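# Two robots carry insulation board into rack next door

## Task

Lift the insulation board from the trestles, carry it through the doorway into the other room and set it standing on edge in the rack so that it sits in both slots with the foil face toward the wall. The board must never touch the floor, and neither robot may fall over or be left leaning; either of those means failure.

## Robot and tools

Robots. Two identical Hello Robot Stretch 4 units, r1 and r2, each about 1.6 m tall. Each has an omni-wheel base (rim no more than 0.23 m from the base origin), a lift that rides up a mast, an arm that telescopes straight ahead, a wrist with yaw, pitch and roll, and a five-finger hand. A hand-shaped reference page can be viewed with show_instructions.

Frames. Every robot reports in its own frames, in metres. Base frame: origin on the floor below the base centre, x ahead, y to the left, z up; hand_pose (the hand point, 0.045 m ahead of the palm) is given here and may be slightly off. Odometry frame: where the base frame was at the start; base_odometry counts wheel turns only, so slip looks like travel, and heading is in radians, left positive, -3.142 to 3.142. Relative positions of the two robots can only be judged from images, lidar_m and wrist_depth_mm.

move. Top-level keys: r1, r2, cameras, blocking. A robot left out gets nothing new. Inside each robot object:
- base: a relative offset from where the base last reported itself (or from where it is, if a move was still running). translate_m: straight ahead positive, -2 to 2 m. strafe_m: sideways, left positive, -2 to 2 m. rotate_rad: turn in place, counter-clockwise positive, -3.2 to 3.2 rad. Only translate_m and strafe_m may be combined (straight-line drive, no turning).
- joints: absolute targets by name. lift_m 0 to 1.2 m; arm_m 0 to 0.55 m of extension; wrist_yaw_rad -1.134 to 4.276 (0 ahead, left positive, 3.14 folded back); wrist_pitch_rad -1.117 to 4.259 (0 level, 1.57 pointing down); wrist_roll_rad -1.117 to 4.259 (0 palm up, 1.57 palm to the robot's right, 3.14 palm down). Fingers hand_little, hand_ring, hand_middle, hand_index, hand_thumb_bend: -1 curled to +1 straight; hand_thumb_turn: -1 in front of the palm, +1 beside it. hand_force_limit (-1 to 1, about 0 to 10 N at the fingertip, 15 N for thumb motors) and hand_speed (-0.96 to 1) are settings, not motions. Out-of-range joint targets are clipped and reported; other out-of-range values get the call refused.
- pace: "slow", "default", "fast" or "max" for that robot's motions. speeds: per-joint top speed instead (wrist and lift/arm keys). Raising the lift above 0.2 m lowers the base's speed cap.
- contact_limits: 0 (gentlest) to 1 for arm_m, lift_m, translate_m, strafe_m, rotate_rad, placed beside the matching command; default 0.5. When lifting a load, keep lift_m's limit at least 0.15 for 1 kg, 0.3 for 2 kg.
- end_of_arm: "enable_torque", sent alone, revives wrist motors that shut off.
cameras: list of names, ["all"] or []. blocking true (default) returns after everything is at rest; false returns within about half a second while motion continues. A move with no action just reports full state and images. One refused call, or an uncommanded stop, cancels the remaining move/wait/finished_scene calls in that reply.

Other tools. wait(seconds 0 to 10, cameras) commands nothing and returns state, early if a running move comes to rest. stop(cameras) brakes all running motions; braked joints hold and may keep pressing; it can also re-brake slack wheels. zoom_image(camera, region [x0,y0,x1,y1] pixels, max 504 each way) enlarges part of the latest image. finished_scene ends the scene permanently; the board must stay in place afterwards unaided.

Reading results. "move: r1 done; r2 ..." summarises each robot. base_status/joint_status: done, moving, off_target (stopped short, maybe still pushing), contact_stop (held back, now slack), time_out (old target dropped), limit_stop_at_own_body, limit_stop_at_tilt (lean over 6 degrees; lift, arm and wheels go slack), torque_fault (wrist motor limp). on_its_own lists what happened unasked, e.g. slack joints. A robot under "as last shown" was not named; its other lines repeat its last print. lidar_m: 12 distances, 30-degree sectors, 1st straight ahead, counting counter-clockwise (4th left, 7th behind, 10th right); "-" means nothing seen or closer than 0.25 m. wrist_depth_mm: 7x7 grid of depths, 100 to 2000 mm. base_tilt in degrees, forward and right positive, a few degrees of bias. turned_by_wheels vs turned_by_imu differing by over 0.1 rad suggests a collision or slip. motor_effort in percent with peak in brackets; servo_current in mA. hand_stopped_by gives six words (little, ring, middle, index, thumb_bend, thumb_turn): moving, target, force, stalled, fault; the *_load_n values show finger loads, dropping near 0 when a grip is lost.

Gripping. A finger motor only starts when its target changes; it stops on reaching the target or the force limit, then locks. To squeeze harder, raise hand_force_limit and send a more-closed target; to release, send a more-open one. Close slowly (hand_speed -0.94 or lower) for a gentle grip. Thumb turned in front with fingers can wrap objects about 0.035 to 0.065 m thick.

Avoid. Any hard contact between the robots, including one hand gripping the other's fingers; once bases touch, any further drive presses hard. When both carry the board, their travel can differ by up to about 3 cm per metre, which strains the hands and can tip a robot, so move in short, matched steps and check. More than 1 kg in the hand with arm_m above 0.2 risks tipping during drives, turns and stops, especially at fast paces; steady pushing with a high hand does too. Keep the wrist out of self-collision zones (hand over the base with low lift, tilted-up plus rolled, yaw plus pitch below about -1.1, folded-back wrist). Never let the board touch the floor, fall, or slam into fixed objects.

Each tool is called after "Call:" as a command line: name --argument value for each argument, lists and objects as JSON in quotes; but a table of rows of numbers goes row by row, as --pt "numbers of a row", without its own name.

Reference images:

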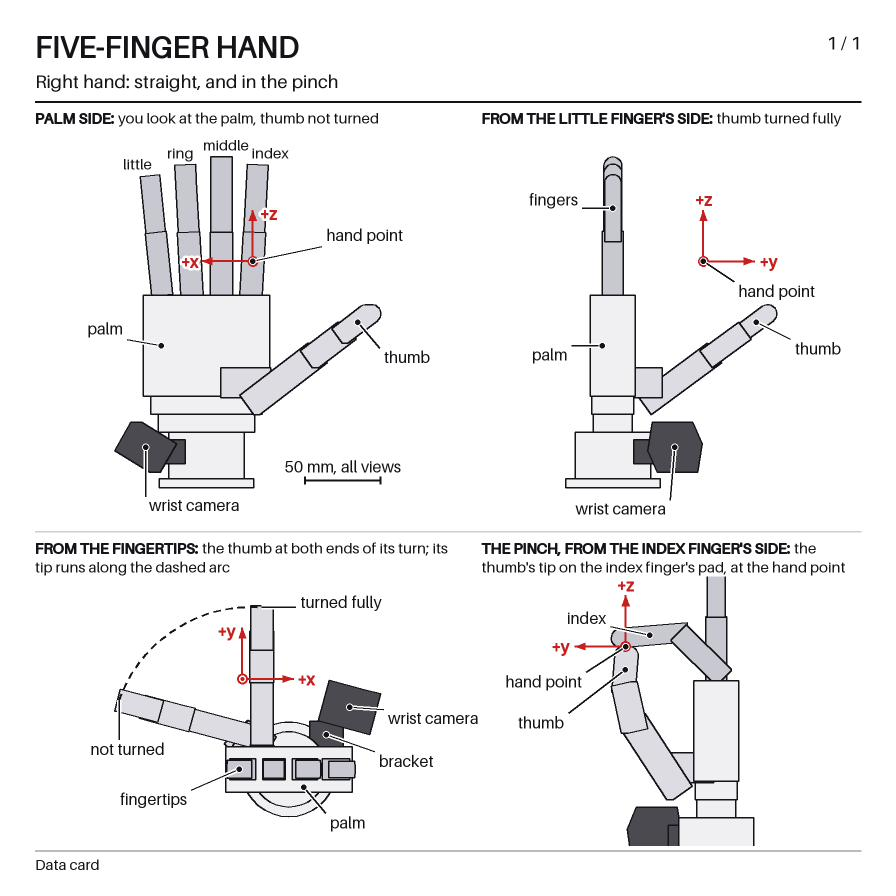

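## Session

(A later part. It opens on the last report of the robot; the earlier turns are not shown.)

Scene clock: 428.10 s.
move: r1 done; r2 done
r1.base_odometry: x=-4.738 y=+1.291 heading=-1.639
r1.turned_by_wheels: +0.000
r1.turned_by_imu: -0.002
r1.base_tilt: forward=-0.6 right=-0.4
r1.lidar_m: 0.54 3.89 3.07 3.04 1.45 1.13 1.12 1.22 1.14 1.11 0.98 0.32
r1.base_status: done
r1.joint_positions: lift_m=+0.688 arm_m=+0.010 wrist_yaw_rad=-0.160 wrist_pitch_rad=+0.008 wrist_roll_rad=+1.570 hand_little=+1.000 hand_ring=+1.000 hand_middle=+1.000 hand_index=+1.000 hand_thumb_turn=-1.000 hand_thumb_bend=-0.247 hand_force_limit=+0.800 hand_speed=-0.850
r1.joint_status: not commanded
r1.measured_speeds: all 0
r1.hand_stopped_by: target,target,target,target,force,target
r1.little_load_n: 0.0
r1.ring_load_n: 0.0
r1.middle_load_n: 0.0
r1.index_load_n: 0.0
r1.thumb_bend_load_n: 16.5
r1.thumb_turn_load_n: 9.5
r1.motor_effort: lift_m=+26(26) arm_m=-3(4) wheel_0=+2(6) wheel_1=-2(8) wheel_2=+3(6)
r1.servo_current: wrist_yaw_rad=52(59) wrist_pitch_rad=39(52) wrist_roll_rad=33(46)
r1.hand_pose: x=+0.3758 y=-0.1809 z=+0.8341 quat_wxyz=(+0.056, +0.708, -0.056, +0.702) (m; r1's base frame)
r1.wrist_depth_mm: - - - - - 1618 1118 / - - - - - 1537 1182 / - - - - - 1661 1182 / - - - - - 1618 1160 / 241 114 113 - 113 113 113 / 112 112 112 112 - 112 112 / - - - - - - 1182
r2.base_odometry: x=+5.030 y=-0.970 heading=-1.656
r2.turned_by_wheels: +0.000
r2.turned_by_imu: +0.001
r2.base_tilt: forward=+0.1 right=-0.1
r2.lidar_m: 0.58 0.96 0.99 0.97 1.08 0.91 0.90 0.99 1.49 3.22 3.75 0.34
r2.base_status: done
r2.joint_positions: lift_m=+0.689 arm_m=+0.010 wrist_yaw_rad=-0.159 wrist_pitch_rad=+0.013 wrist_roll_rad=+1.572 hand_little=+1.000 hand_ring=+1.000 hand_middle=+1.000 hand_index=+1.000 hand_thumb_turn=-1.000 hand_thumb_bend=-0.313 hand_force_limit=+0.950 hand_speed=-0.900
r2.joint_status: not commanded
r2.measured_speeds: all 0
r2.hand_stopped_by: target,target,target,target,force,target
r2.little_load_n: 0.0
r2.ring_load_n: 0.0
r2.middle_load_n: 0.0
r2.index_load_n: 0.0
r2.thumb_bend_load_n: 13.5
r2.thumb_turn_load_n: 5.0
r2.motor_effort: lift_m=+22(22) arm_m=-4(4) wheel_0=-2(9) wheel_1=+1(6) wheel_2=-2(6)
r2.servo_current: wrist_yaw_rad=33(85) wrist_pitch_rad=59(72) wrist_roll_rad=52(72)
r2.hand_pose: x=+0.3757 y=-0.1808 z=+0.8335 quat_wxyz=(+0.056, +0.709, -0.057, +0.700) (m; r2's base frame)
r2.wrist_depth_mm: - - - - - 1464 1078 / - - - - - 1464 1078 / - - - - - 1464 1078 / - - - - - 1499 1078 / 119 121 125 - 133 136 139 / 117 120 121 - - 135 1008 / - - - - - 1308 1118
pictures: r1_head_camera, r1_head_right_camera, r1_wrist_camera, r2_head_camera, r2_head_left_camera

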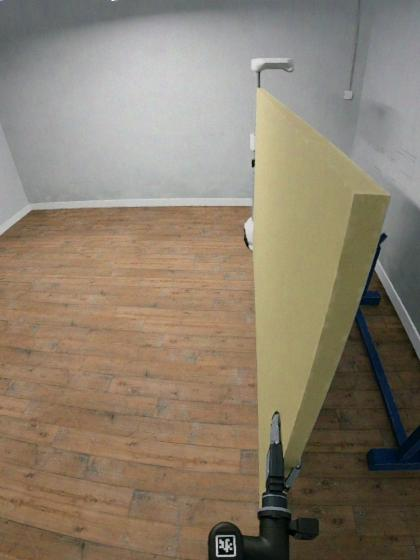

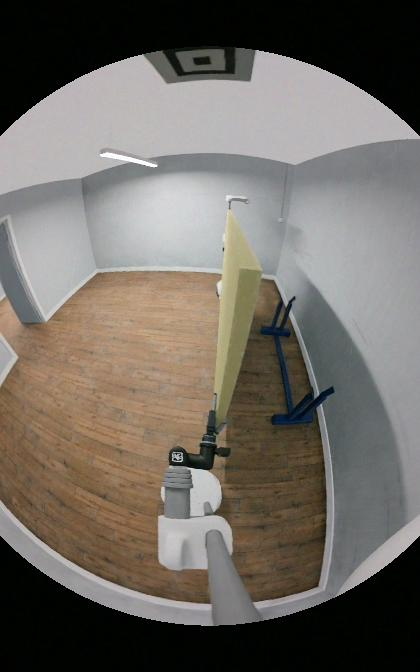

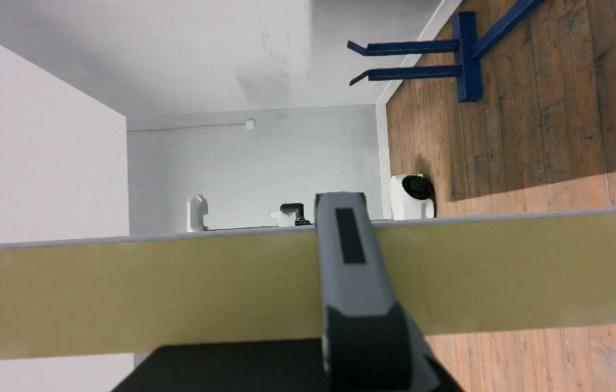

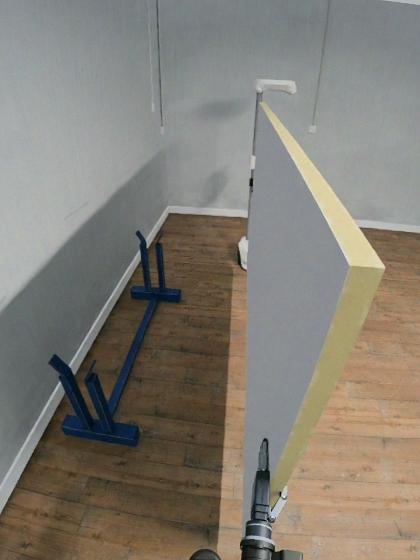

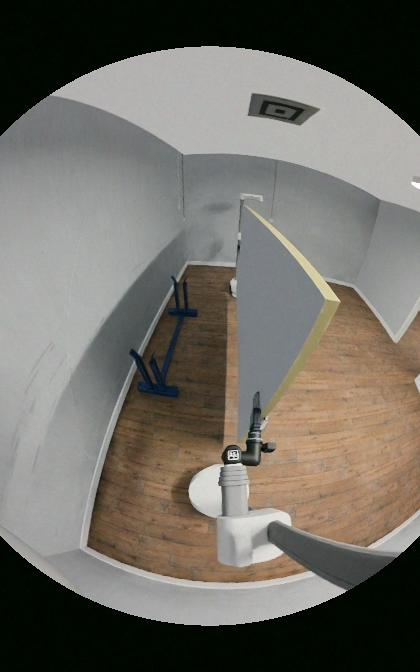

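Call:
move --r1 '{"joints": {"wrist_yaw_rad": -0.167}, "speeds": {"wrist_yaw_rad": 0.1}}' --r2 '{"base": {"rotate_rad": 0.07}, "joints": {"wrist_yaw_rad": -0.238, "arm_m": 0.013}, "speeds": {"wrist_yaw_rad": 0.25, "arm_m": 0.05}, "pace": "slow"}'

Scene clock: 434.10 s.
move: r1 done; r2 done
r1.base_odometry: x=-4.738 y=+1.291 heading=-1.639
r1.turned_by_wheels: +0.000
r1.turned_by_imu: -0.001
r1.base_tilt: forward=-0.7 right=-0.4
r1.lidar_m: 0.53 3.90 3.04 3.04 1.42 1.12 1.12 1.23 1.13 1.09 0.96 0.32
r1.base_status: not commanded
r1.joint_positions: lift_m=+0.688 arm_m=+0.010 wrist_yaw_rad=-0.165 wrist_pitch_rad=+0.008 wrist_roll_rad=+1.570 hand_little=+1.000 hand_ring=+1.000 hand_middle=+1.000 hand_index=+1.000 hand_thumb_turn=-1.000 hand_thumb_bend=-0.247 hand_force_limit=+0.800 hand_speed=-0.850
r1.joint_status: all done
r1.measured_speeds: all 0
r1.hand_stopped_by: target,target,target,target,force,target
r1.little_load_n: 0.0
r1.ring_load_n: 0.0
r1.middle_load_n: 0.0
r1.index_load_n: -0.5
r1.thumb_bend_load_n: 16.5
r1.thumb_turn_load_n: 9.5
r1.motor_effort: lift_m=+26(26) arm_m=-3(4) wheel_0=+2(3) wheel_1=-3(3) wheel_2=+3(3)
r1.servo_current: wrist_yaw_rad=52(59) wrist_pitch_rad=39(46) wrist_roll_rad=46(46)
r1.hand_pose: x=+0.3749 y=-0.1819 z=+0.8341 quat_wxyz=(+0.058, +0.708, -0.058, +0.702) (m; r1's base frame)
r1.wrist_depth_mm: - - - - - 1576 1118 / - - - - - 1576 1182 / - - - - - 1661 1205 / - - - - - 1576 1160 / 148 114 113 - 113 113 113 / 112 112 112 112 - 112 112 / - - - - - - 1182
r2.base_odometry: x=+5.030 y=-0.970 heading=-1.586
r2.turned_by_wheels: +0.069
r2.turned_by_imu: +0.069
r2.base_tilt: forward=+0.0 right=-0.2
r2.lidar_m: 0.93 0.96 0.99 0.96 1.10 0.91 0.89 1.01 1.66 3.22 3.73 0.34
r2.base_status: done
r2.joint_positions: lift_m=+0.689 arm_m=+0.013 wrist_yaw_rad=-0.235 wrist_pitch_rad=+0.013 wrist_roll_rad=+1.572 hand_little=+1.000 hand_ring=+1.000 hand_middle=+1.000 hand_index=+1.000 hand_thumb_turn=-1.000 hand_thumb_bend=-0.313 hand_force_limit=+0.950 hand_speed=-0.900
r2.joint_status: all done
r2.measured_speeds: all 0
r2.hand_stopped_by: target,target,target,target,force,target
r2.little_load_n: 0.0
r2.ring_load_n: 0.0
r2.middle_load_n: 0.0
r2.index_load_n: 0.0
r2.thumb_bend_load_n: 13.5
r2.thumb_turn_load_n: 5.0
r2.motor_effort: lift_m=+22(23) arm_m=+6(7) wheel_0=-2(6) wheel_1=-3(4) wheel_2=-2(6)
r2.servo_current: wrist_yaw_rad=39(72) wrist_pitch_rad=65(72) wrist_roll_rad=52(59)
r2.hand_pose: x=+0.3642 y=-0.1950 z=+0.8335 quat_wxyz=(+0.082, +0.707, -0.084, +0.698) (m; r2's base frame)
r2.wrist_depth_mm: - - - - - 1464 1118 / - - - - - 1499 1098 / - - - - - 1464 1098 / - - - - - 1366 1118 / 118 121 125 - 132 136 139 / 117 120 121 - - 135 1008 / - - - - - 1366 1118
pictures: none

Call:
move --cameras '["all"]'

Scene clock: 436.80 s.
r1.base_odometry: x=-4.738 y=+1.291 heading=-1.639
r1.turned_by_wheels: +0.000
r1.turned_by_imu: -0.001
r1.base_tilt: forward=-0.6 right=-0.3
r1.lidar_m: 0.56 3.90 3.08 3.03 1.45 1.14 1.11 1.24 1.15 1.12 0.97 0.30
r1.base_status: not commanded
r1.joint_positions: lift_m=+0.688 arm_m=+0.010 wrist_yaw_rad=-0.165 wrist_pitch_rad=+0.008 wrist_roll_rad=+1.570 hand_little=+1.000 hand_ring=+1.000 hand_middle=+1.000 hand_index=+1.000 hand_thumb_turn=-1.000 hand_thumb_bend=-0.247 hand_force_limit=+0.800 hand_speed=-0.850
r1.joint_status: all done
r1.measured_speeds: all 0
r1.hand_stopped_by: target,target,target,target,force,target
r1.little_load_n: 0.0
r1.ring_load_n: 0.0
r1.middle_load_n: 0.0
r1.index_load_n: 0.0
r1.thumb_bend_load_n: 17.0
r1.thumb_turn_load_n: 9.5
r1.motor_effort: lift_m=+26(26) arm_m=-4(4) wheel_0=+3(3) wheel_1=-3(3) wheel_2=+3(3)
r1.servo_current: wrist_yaw_rad=46(59) wrist_pitch_rad=39(46) wrist_roll_rad=33(46)
r1.hand_pose: x=+0.3749 y=-0.1819 z=+0.8341 quat_wxyz=(+0.058, +0.708, -0.058, +0.702) (m; r1's base frame)
r1.wrist_depth_mm: - - - - - 1618 1118 / - - - - - 1576 1160 / - - - - - 1708 1205 / - - - - - 1618 1160 / 148 113 113 - 113 113 113 / 112 112 112 112 - 112 112 / - - - - - - 1205
r2.base_odometry: x=+5.030 y=-0.970 heading=-1.586
r2.turned_by_wheels: +0.000
r2.turned_by_imu: +0.001
r2.base_tilt: forward=-0.1 right=-0.5
r2.lidar_m: 0.93 0.97 1.00 0.98 1.10 0.91 0.90 1.02 1.63 3.23 3.76 0.32
r2.base_status: done
r2.joint_positions: lift_m=+0.689 arm_m=+0.013 wrist_yaw_rad=-0.235 wrist_pitch_rad=+0.013 wrist_roll_rad=+1.572 hand_little=+1.000 hand_ring=+1.000 hand_middle=+1.000 hand_index=+1.000 hand_thumb_turn=-1.000 hand_thumb_bend=-0.313 hand_force_limit=+0.950 hand_speed=-0.900
r2.joint_status: all done
r2.measured_speeds: all 0
r2.hand_stopped_by: target,target,target,target,force,target
r2.little_load_n: 0.0
r2.ring_load_n: 0.0
r2.middle_load_n: 0.0
r2.index_load_n: 0.0
r2.thumb_bend_load_n: 13.5
r2.thumb_turn_load_n: 5.0
r2.motor_effort: lift_m=+22(23) arm_m=+6(7) wheel_0=-2(6) wheel_1=-3(4) wheel_2=-2(6)
r2.servo_current: wrist_yaw_rad=52(72) wrist_pitch_rad=65(72) wrist_roll_rad=52(59)
r2.hand_pose: x=+0.3642 y=-0.1950 z=+0.8335 quat_wxyz=(+0.082, +0.707, -0.084, +0.698) (m; r2's base frame)
r2.wrist_depth_mm: - - - - - 1464 1098 / - - - - - 1464 1118 / - - - - - 1499 1098 / - - - - - 1464 1118 / 118 121 125 - 132 135 139 / 117 120 121 - - 135 1025 / - - - - - 1336 1118
pictures: r1_head_camera, r1_head_left_camera, r1_head_right_camera, r1_wrist_camera, r2_head_camera, r2_head_left_camera, r2_head_right_camera, r2_wrist_camera

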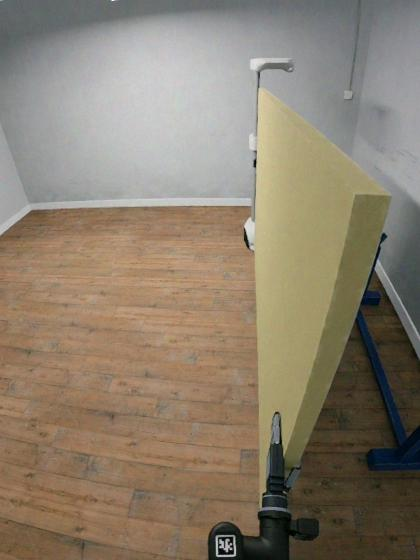

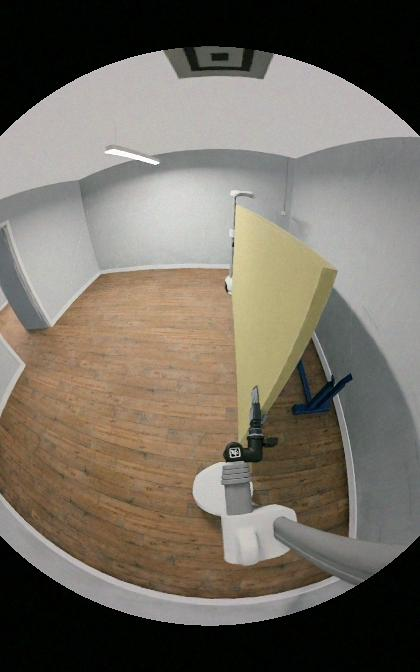

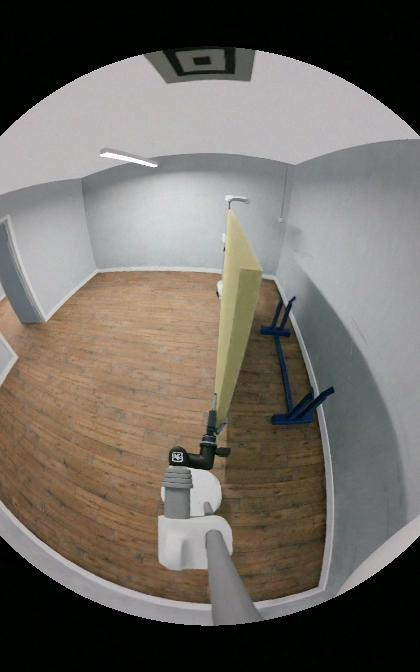

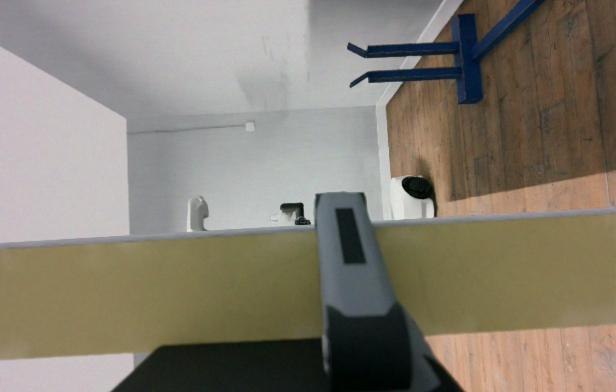

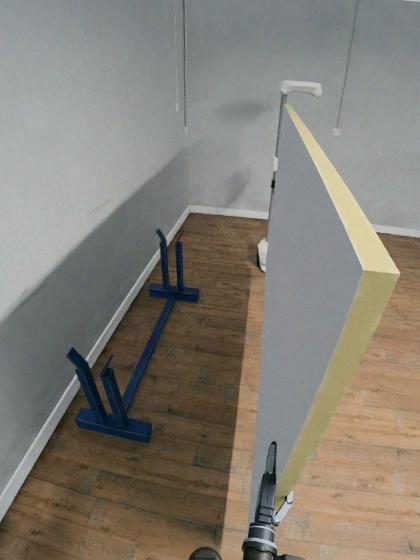

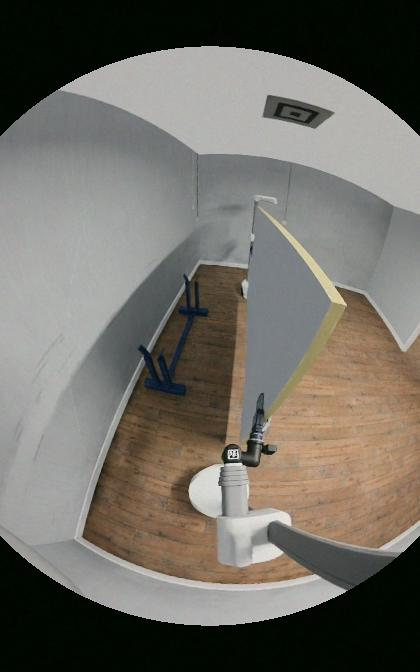

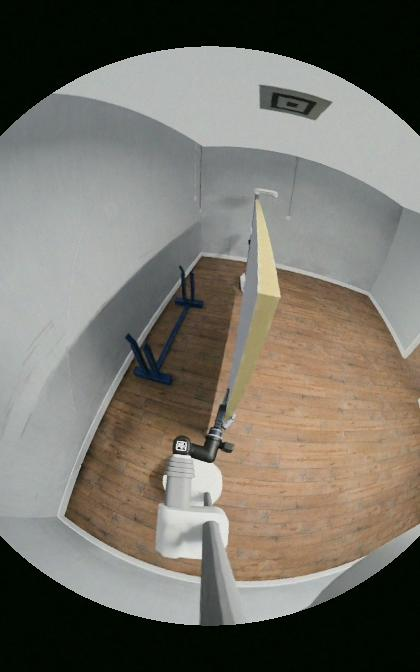

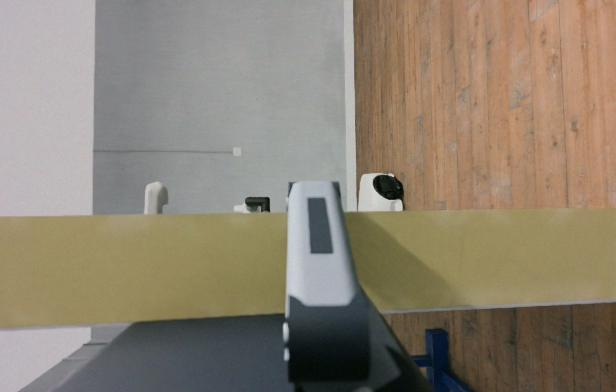

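Call:
move --r1 '{"base":{"translate_m":0.0017,"strafe_m":-0.015},"pace":"slow"}' --r2 '{"base":{"rotate_rad":0.08},"joints":{"wrist_yaw_rad":-0.318},"speeds":{"wrist_yaw_rad":0.25},"pace":"slow"}'

Call:
wait --seconds 0.3 --cameras '["r1_wrist_camera","r2_wrist_camera"]'

Scene clock: 440.43 s.
move: r1 done; r2 done
r1.base_odometry: x=-4.753 y=+1.291 heading=-1.640
r1.turned_by_wheels: +0.000
r1.turned_by_imu: -0.001
r1.base_tilt: forward=-0.6 right=-0.4
r1.lidar_m: 0.56 3.85 3.13 3.03 1.46 1.14 1.12 1.24 1.12 1.10 0.94 0.29
r1.base_status: done
r1.joint_positions: lift_m=+0.688 arm_m=+0.010 wrist_yaw_rad=-0.165 wrist_pitch_rad=+0.008 wrist_roll_rad=+1.570 hand_little=+1.000 hand_ring=+1.000 hand_middle=+1.000 hand_index=+1.000 hand_thumb_turn=-1.000 hand_thumb_bend=-0.247 hand_force_limit=+0.800 hand_speed=-0.850
r1.joint_status: not commanded
r1.measured_speeds: all 0
r1.hand_stopped_by: target,target,target,target,force,target
r1.little_load_n: 0.0
r1.ring_load_n: 0.0
r1.middle_load_n: 0.0
r1.index_load_n: 0.0
r1.thumb_bend_load_n: 16.5
r1.thumb_turn_load_n: 9.5
r1.motor_effort: lift_m=+26(26) arm_m=-3(4) wheel_0=+2(7) wheel_1=-2(7) wheel_2=-1(4)
r1.servo_current: wrist_yaw_rad=59(59) wrist_pitch_rad=39(46) wrist_roll_rad=33(46)
r1.hand_pose: x=+0.3749 y=-0.1819 z=+0.8341 quat_wxyz=(+0.058, +0.708, -0.058, +0.702) (m; r1's base frame)
r1.wrist_depth_mm: - - - - - 1618 1118 / - - - - - 1537 1160 / - - - - - 1708 1182 / - - - - - 1576 1160 / 193 113 113 - 113 113 113 / 112 112 112 112 - 112 112 / - - - - - - 1182
r2.base_odometry: x=+5.030 y=-0.970 heading=-1.507
r2.turned_by_wheels: +0.080
r2.turned_by_imu: +0.079
r2.base_tilt: forward=+0.0 right=-0.3
r2.lidar_m: 1.96 0.97 0.97 0.96 1.06 0.90 0.90 1.06 1.87 3.23 3.73 0.33
r2.base_status: done
r2.joint_positions: lift_m=+0.689 arm_m=+0.013 wrist_yaw_rad=-0.315 wrist_pitch_rad=+0.013 wrist_roll_rad=+1.572 hand_little=+1.000 hand_ring=+1.000 hand_middle=+1.000 hand_index=+1.000 hand_thumb_turn=-1.000 hand_thumb_bend=-0.313 hand_force_limit=+0.950 hand_speed=-0.900
r2.joint_status: all done
r2.measured_speeds: all 0
r2.hand_stopped_by: target,target,target,target,force,target
r2.little_load_n: 0.0
r2.ring_load_n: 0.0
r2.middle_load_n: 0.0
r2.index_load_n: 0.0
r2.thumb_bend_load_n: 13.5
r2.thumb_turn_load_n: 5.0
r2.motor_effort: lift_m=+22(22) arm_m=+6(6) wheel_0=-3(7) wheel_1=-2(5) wheel_2=-2(6)
r2.servo_current: wrist_yaw_rad=46(72) wrist_pitch_rad=65(65) wrist_roll_rad=59(65)
r2.hand_pose: x=+0.3481 y=-0.2088 z=+0.8335 quat_wxyz=(+0.110, +0.703, -0.112, +0.694) (m; r2's base frame)
r2.wrist_depth_mm: - - - - - 1499 1098 / - - - - - 1499 1098 / - - - - - 1499 1118 / - - - - - 1464 1098 / 119 121 125 - 132 135 139 / 117 120 121 - - 135 1008 / - - - - - 1336 1138
pictures: none

Scene clock: 440.73 s.
r1.base_odometry: x=-4.753 y=+1.291 heading=-1.640
r1.turned_by_wheels: +0.000
r1.turned_by_imu: +0.000
r1.base_tilt: forward=-0.5 right=-0.4
r1.lidar_m: 0.55 3.88 3.09 3.06 1.45 1.13 1.11 1.21 1.13 1.10 0.97 0.35
r1.base_status: done
r1.joint_positions: lift_m=+0.688 arm_m=+0.010 wrist_yaw_rad=-0.165 wrist_pitch_rad=+0.008 wrist_roll_rad=+1.570 hand_little=+1.000 hand_ring=+1.000 hand_middle=+1.000 hand_index=+1.000 hand_thumb_turn=-1.000 hand_thumb_bend=-0.247 hand_force_limit=+0.800 hand_speed=-0.850
r1.joint_status: not commanded
r1.measured_speeds: all 0
r1.hand_stopped_by: target,target,target,target,force,target
r1.little_load_n: 0.0
r1.ring_load_n: 0.0
r1.middle_load_n: 0.0
r1.index_load_n: 0.0
r1.thumb_bend_load_n: 16.5
r1.thumb_turn_load_n: 10.0
r1.motor_effort: lift_m=+26(26) arm_m=-4(4) wheel_0=+2(7) wheel_1=-3(7) wheel_2=-1(4)
r1.servo_current: wrist_yaw_rad=39(59) wrist_pitch_rad=46(46) wrist_roll_rad=39(46)
r1.hand_pose: x=+0.3749 y=-0.1819 z=+0.8341 quat_wxyz=(+0.058, +0.708, -0.058, +0.702) (m; r1's base frame)
r1.wrist_depth_mm: - - - - - 1618 1098 / - - - - - 1537 1160 / - - - - - 1661 1182 / - - - - - 1576 1160 / 193 113 113 - 113 113 113 / 112 112 112 112 - 112 112 / - - - - - - 1205
r2.base_odometry: x=+5.030 y=-0.970 heading=-1.507
r2.turned_by_wheels: +0.000
r2.turned_by_imu: +0.000
r2.base_tilt: forward=-0.1 right=-0.2
r2.lidar_m: 1.96 0.96 0.97 0.97 1.06 0.89 0.90 1.06 1.85 3.21 3.74 0.33
r2.base_status: done
r2.joint_positions: lift_m=+0.689 arm_m=+0.013 wrist_yaw_rad=-0.315 wrist_pitch_rad=+0.013 wrist_roll_rad=+1.572 hand_little=+1.000 hand_ring=+1.000 hand_middle=+1.000 hand_index=+1.000 hand_thumb_turn=-1.000 hand_thumb_bend=-0.313 hand_force_limit=+0.950 hand_speed=-0.900
r2.joint_status: all done
r2.measured_speeds: all 0
r2.hand_stopped_by: target,target,target,target,force,target
r2.little_load_n: 0.0
r2.ring_load_n: 0.0
r2.middle_load_n: 0.0
r2.index_load_n: 0.0
r2.thumb_bend_load_n: 13.5
r2.thumb_turn_load_n: 5.0
r2.motor_effort: lift_m=+22(22) arm_m=+6(6) wheel_0=-3(7) wheel_1=-1(5) wheel_2=-2(6)
r2.servo_current: wrist_yaw_rad=52(72) wrist_pitch_rad=65(65) wrist_roll_rad=52(65)
r2.hand_pose: x=+0.3481 y=-0.2088 z=+0.8335 quat_wxyz=(+0.110, +0.703, -0.112, +0.694) (m; r2's base frame)
r2.wrist_depth_mm: - - - - - 1464 1118 / - - - - - 1499 1118 / - - - - - 1499 1078 / - - - - - 1464 1098 / 119 121 125 - 132 136 139 / 117 120 121 - - 135 1025 / - - - - - 1336 1118
wait: 0.30 s; at rest by 0.27 s
pictures: r1_wrist_camera, r2_wrist_camera

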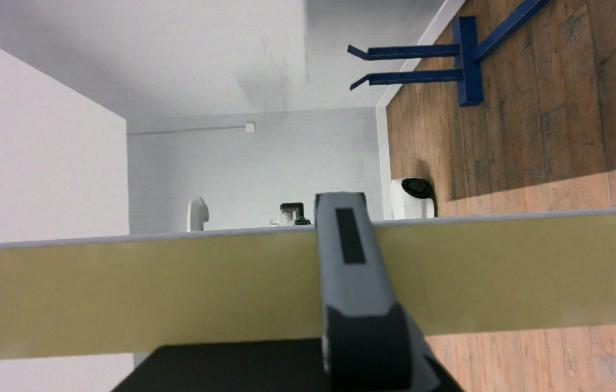

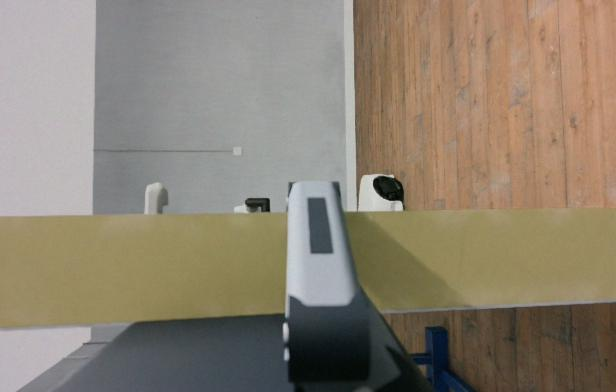

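Call:
move --r1 '{"base":{"translate_m":0.0033,"strafe_m":-0.0164},"pace":"slow"}' --r2 '{"base":{"rotate_rad":0.09},"joints":{"wrist_yaw_rad":-0.408},"speeds":{"wrist_yaw_rad":0.25},"pace":"slow"}'

Call:
wait --seconds 0.3 --cameras '["r1_wrist_camera","r2_wrist_camera"]'

Scene clock: 442.87 s.
move: r1 done; r2 done
r1.base_odometry: x=-4.770 y=+1.289 heading=-1.640
r1.turned_by_wheels: +0.000
r1.turned_by_imu: -0.001
r1.base_tilt: forward=-0.6 right=-0.3
r1.lidar_m: 0.52 3.88 3.10 3.06 1.47 1.13 1.11 1.24 1.08 1.07 0.93 0.32
r1.base_status: done
r1.joint_positions: lift_m=+0.688 arm_m=+0.010 wrist_yaw_rad=-0.165 wrist_pitch_rad=+0.008 wrist_roll_rad=+1.570 hand_little=+1.000 hand_ring=+1.000 hand_middle=+1.000 hand_index=+1.000 hand_thumb_turn=-1.000 hand_thumb_bend=-0.247 hand_force_limit=+0.800 hand_speed=-0.850
r1.joint_status: not commanded
r1.measured_speeds: all 0
r1.hand_stopped_by: target,target,target,target,force,target
r1.little_load_n: 0.0
r1.ring_load_n: 0.0
r1.middle_load_n: 0.0
r1.index_load_n: 0.0
r1.thumb_bend_load_n: 16.5
r1.thumb_turn_load_n: 10.0
r1.motor_effort: lift_m=+26(26) arm_m=-4(4) wheel_0=+2(7) wheel_1=-3(6) wheel_2=-2(3)
r1.servo_current: wrist_yaw_rad=52(59) wrist_pitch_rad=39(52) wrist_roll_rad=39(46)
r1.hand_pose: x=+0.3749 y=-0.1819 z=+0.8341 quat_wxyz=(+0.058, +0.708, -0.058, +0.702) (m; r1's base frame)
r1.wrist_depth_mm: - - - - - 1618 1118 / - - - - - 1576 1160 / - - - - - 1708 1182 / - - - - - 1618 1160 / 278 113 113 - 114 113 113 / 112 112 112 112 - 112 112 / - - - - - - 1182
r2.base_odometry: x=+5.030 y=-0.970 heading=-1.417
r2.turned_by_wheels: +0.090
r2.turned_by_imu: +0.089
r2.base_tilt: forward=+0.0 right=-0.3
r2.lidar_m: 0.96 0.98 0.98 0.98 1.00 0.90 0.92 1.13 2.22 3.27 4.00 0.33
r2.base_status: done
r2.joint_positions: lift_m=+0.689 arm_m=+0.013 wrist_yaw_rad=-0.405 wrist_pitch_rad=+0.013 wrist_roll_rad=+1.572 hand_little=+1.000 hand_ring=+1.000 hand_middle=+1.000 hand_index=+1.000 hand_thumb_turn=-1.000 hand_thumb_bend=-0.313 hand_force_limit=+0.950 hand_speed=-0.900
r2.joint_status: all done
r2.measured_speeds: all 0
r2.hand_stopped_by: target,target,target,target,force,target
r2.little_load_n: 0.0
r2.ring_load_n: 0.0
r2.middle_load_n: 0.0
r2.index_load_n: 0.0
r2.thumb_bend_load_n: 13.0
r2.thumb_turn_load_n: 5.0
r2.motor_effort: lift_m=+22(22) arm_m=+6(6) wheel_0=-2(6) wheel_1=-2(4) wheel_2=-1(7)
r2.servo_current: wrist_yaw_rad=46(91) wrist_pitch_rad=59(65) wrist_roll_rad=52(59)
r2.hand_pose: x=+0.3286 y=-0.2228 z=+0.8335 quat_wxyz=(+0.141, +0.697, -0.144, +0.688) (m; r2's base frame)
r2.wrist_depth_mm: - - - - - 1499 1098 / - - - - - 1499 1160 / - - - - - 1537 1098 / - - - - - 1499 1118 / 118 121 125 - 132 136 139 / 116 120 121 - - 135 1008 / - - - - - 1397 1098
pictures: none

Scene clock: 443.17 s.
r1.base_odometry: x=-4.770 y=+1.289 heading=-1.640
r1.turned_by_wheels: +0.000
r1.turned_by_imu: +0.000
r1.base_tilt: forward=-0.6 right=-0.4
r1.lidar_m: 0.57 3.90 3.11 3.06 1.42 1.15 1.13 1.25 1.10 1.09 0.95 0.33
r1.base_status: done
r1.joint_positions: lift_m=+0.688 arm_m=+0.010 wrist_yaw_rad=-0.165 wrist_pitch_rad=+0.008 wrist_roll_rad=+1.570 hand_little=+1.000 hand_ring=+1.000 hand_middle=+1.000 hand_index=+1.000 hand_thumb_turn=-1.000 hand_thumb_bend=-0.247 hand_force_limit=+0.800 hand_speed=-0.850
r1.joint_status: not commanded
r1.measured_speeds: all 0
r1.hand_stopped_by: target,target,target,target,force,target
r1.little_load_n: 0.0
r1.ring_load_n: 0.0
r1.middle_load_n: 0.0
r1.index_load_n: 0.0
r1.thumb_bend_load_n: 16.5
r1.thumb_turn_load_n: 9.5
r1.motor_effort: lift_m=+26(26) arm_m=-4(4) wheel_0=+3(7) wheel_1=-4(6) wheel_2=-2(3)
r1.servo_current: wrist_yaw_rad=39(59) wrist_pitch_rad=46(52) wrist_roll_rad=33(46)
r1.hand_pose: x=+0.3749 y=-0.1819 z=+0.8341 quat_wxyz=(+0.058, +0.708, -0.058, +0.702) (m; r1's base frame)
r1.wrist_depth_mm: - - - - - 1618 1118 / - - - - - 1537 1160 / - - - - - 1708 1182 / - - - - - 1576 1160 / 272 114 113 - 113 113 113 / 112 112 112 112 - 112 112 / - - - - - - 1229
r2.base_odometry: x=+5.030 y=-0.970 heading=-1.417
r2.turned_by_wheels: +0.000
r2.turned_by_imu: +0.000
r2.base_tilt: forward=+0.1 right=-0.2
r2.lidar_m: 0.96 0.99 0.97 0.98 1.01 0.90 0.91 1.13 2.22 3.24 3.96 0.33
r2.base_status: done
r2.joint_positions: lift_m=+0.689 arm_m=+0.013 wrist_yaw_rad=-0.405 wrist_pitch_rad=+0.013 wrist_roll_rad=+1.572 hand_little=+1.000 hand_ring=+1.000 hand_middle=+1.000 hand_index=+1.000 hand_thumb_turn=-1.000 hand_thumb_bend=-0.313 hand_force_limit=+0.950 hand_speed=-0.900
r2.joint_status: all done
r2.measured_speeds: all 0
r2.hand_stopped_by: target,target,target,target,force,target
r2.little_load_n: 0.0
r2.ring_load_n: 0.0
r2.middle_load_n: 0.0
r2.index_load_n: 0.0
r2.thumb_bend_load_n: 13.5
r2.thumb_turn_load_n: 5.0
r2.motor_effort: lift_m=+22(22) arm_m=+6(6) wheel_0=-2(6) wheel_1=-1(4) wheel_2=-2(7)
r2.servo_current: wrist_yaw_rad=65(91) wrist_pitch_rad=65(65) wrist_roll_rad=52(59)
r2.hand_pose: x=+0.3286 y=-0.2228 z=+0.8335 quat_wxyz=(+0.141, +0.697, -0.144, +0.688) (m; r2's base frame)
r2.wrist_depth_mm: - - - - - 1499 1098 / - - - - - 1499 1098 / - - - - - 1537 1138 / - - - - - 1537 1098 / 119 121 125 - 132 135 138 / 117 120 121 - - 135 1025 / - - - - - 1397 1098
wait: 0.30 s; at rest by 0.27 s
pictures: r1_wrist_camera, r2_wrist_camera

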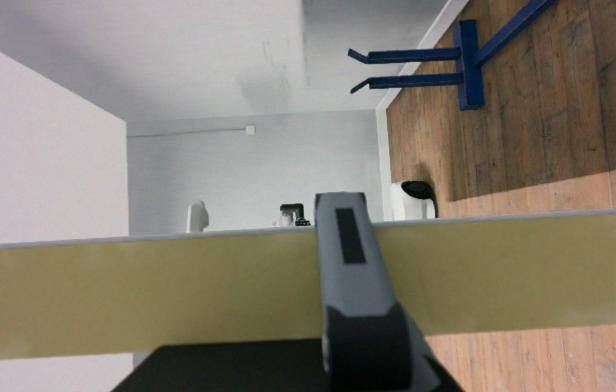

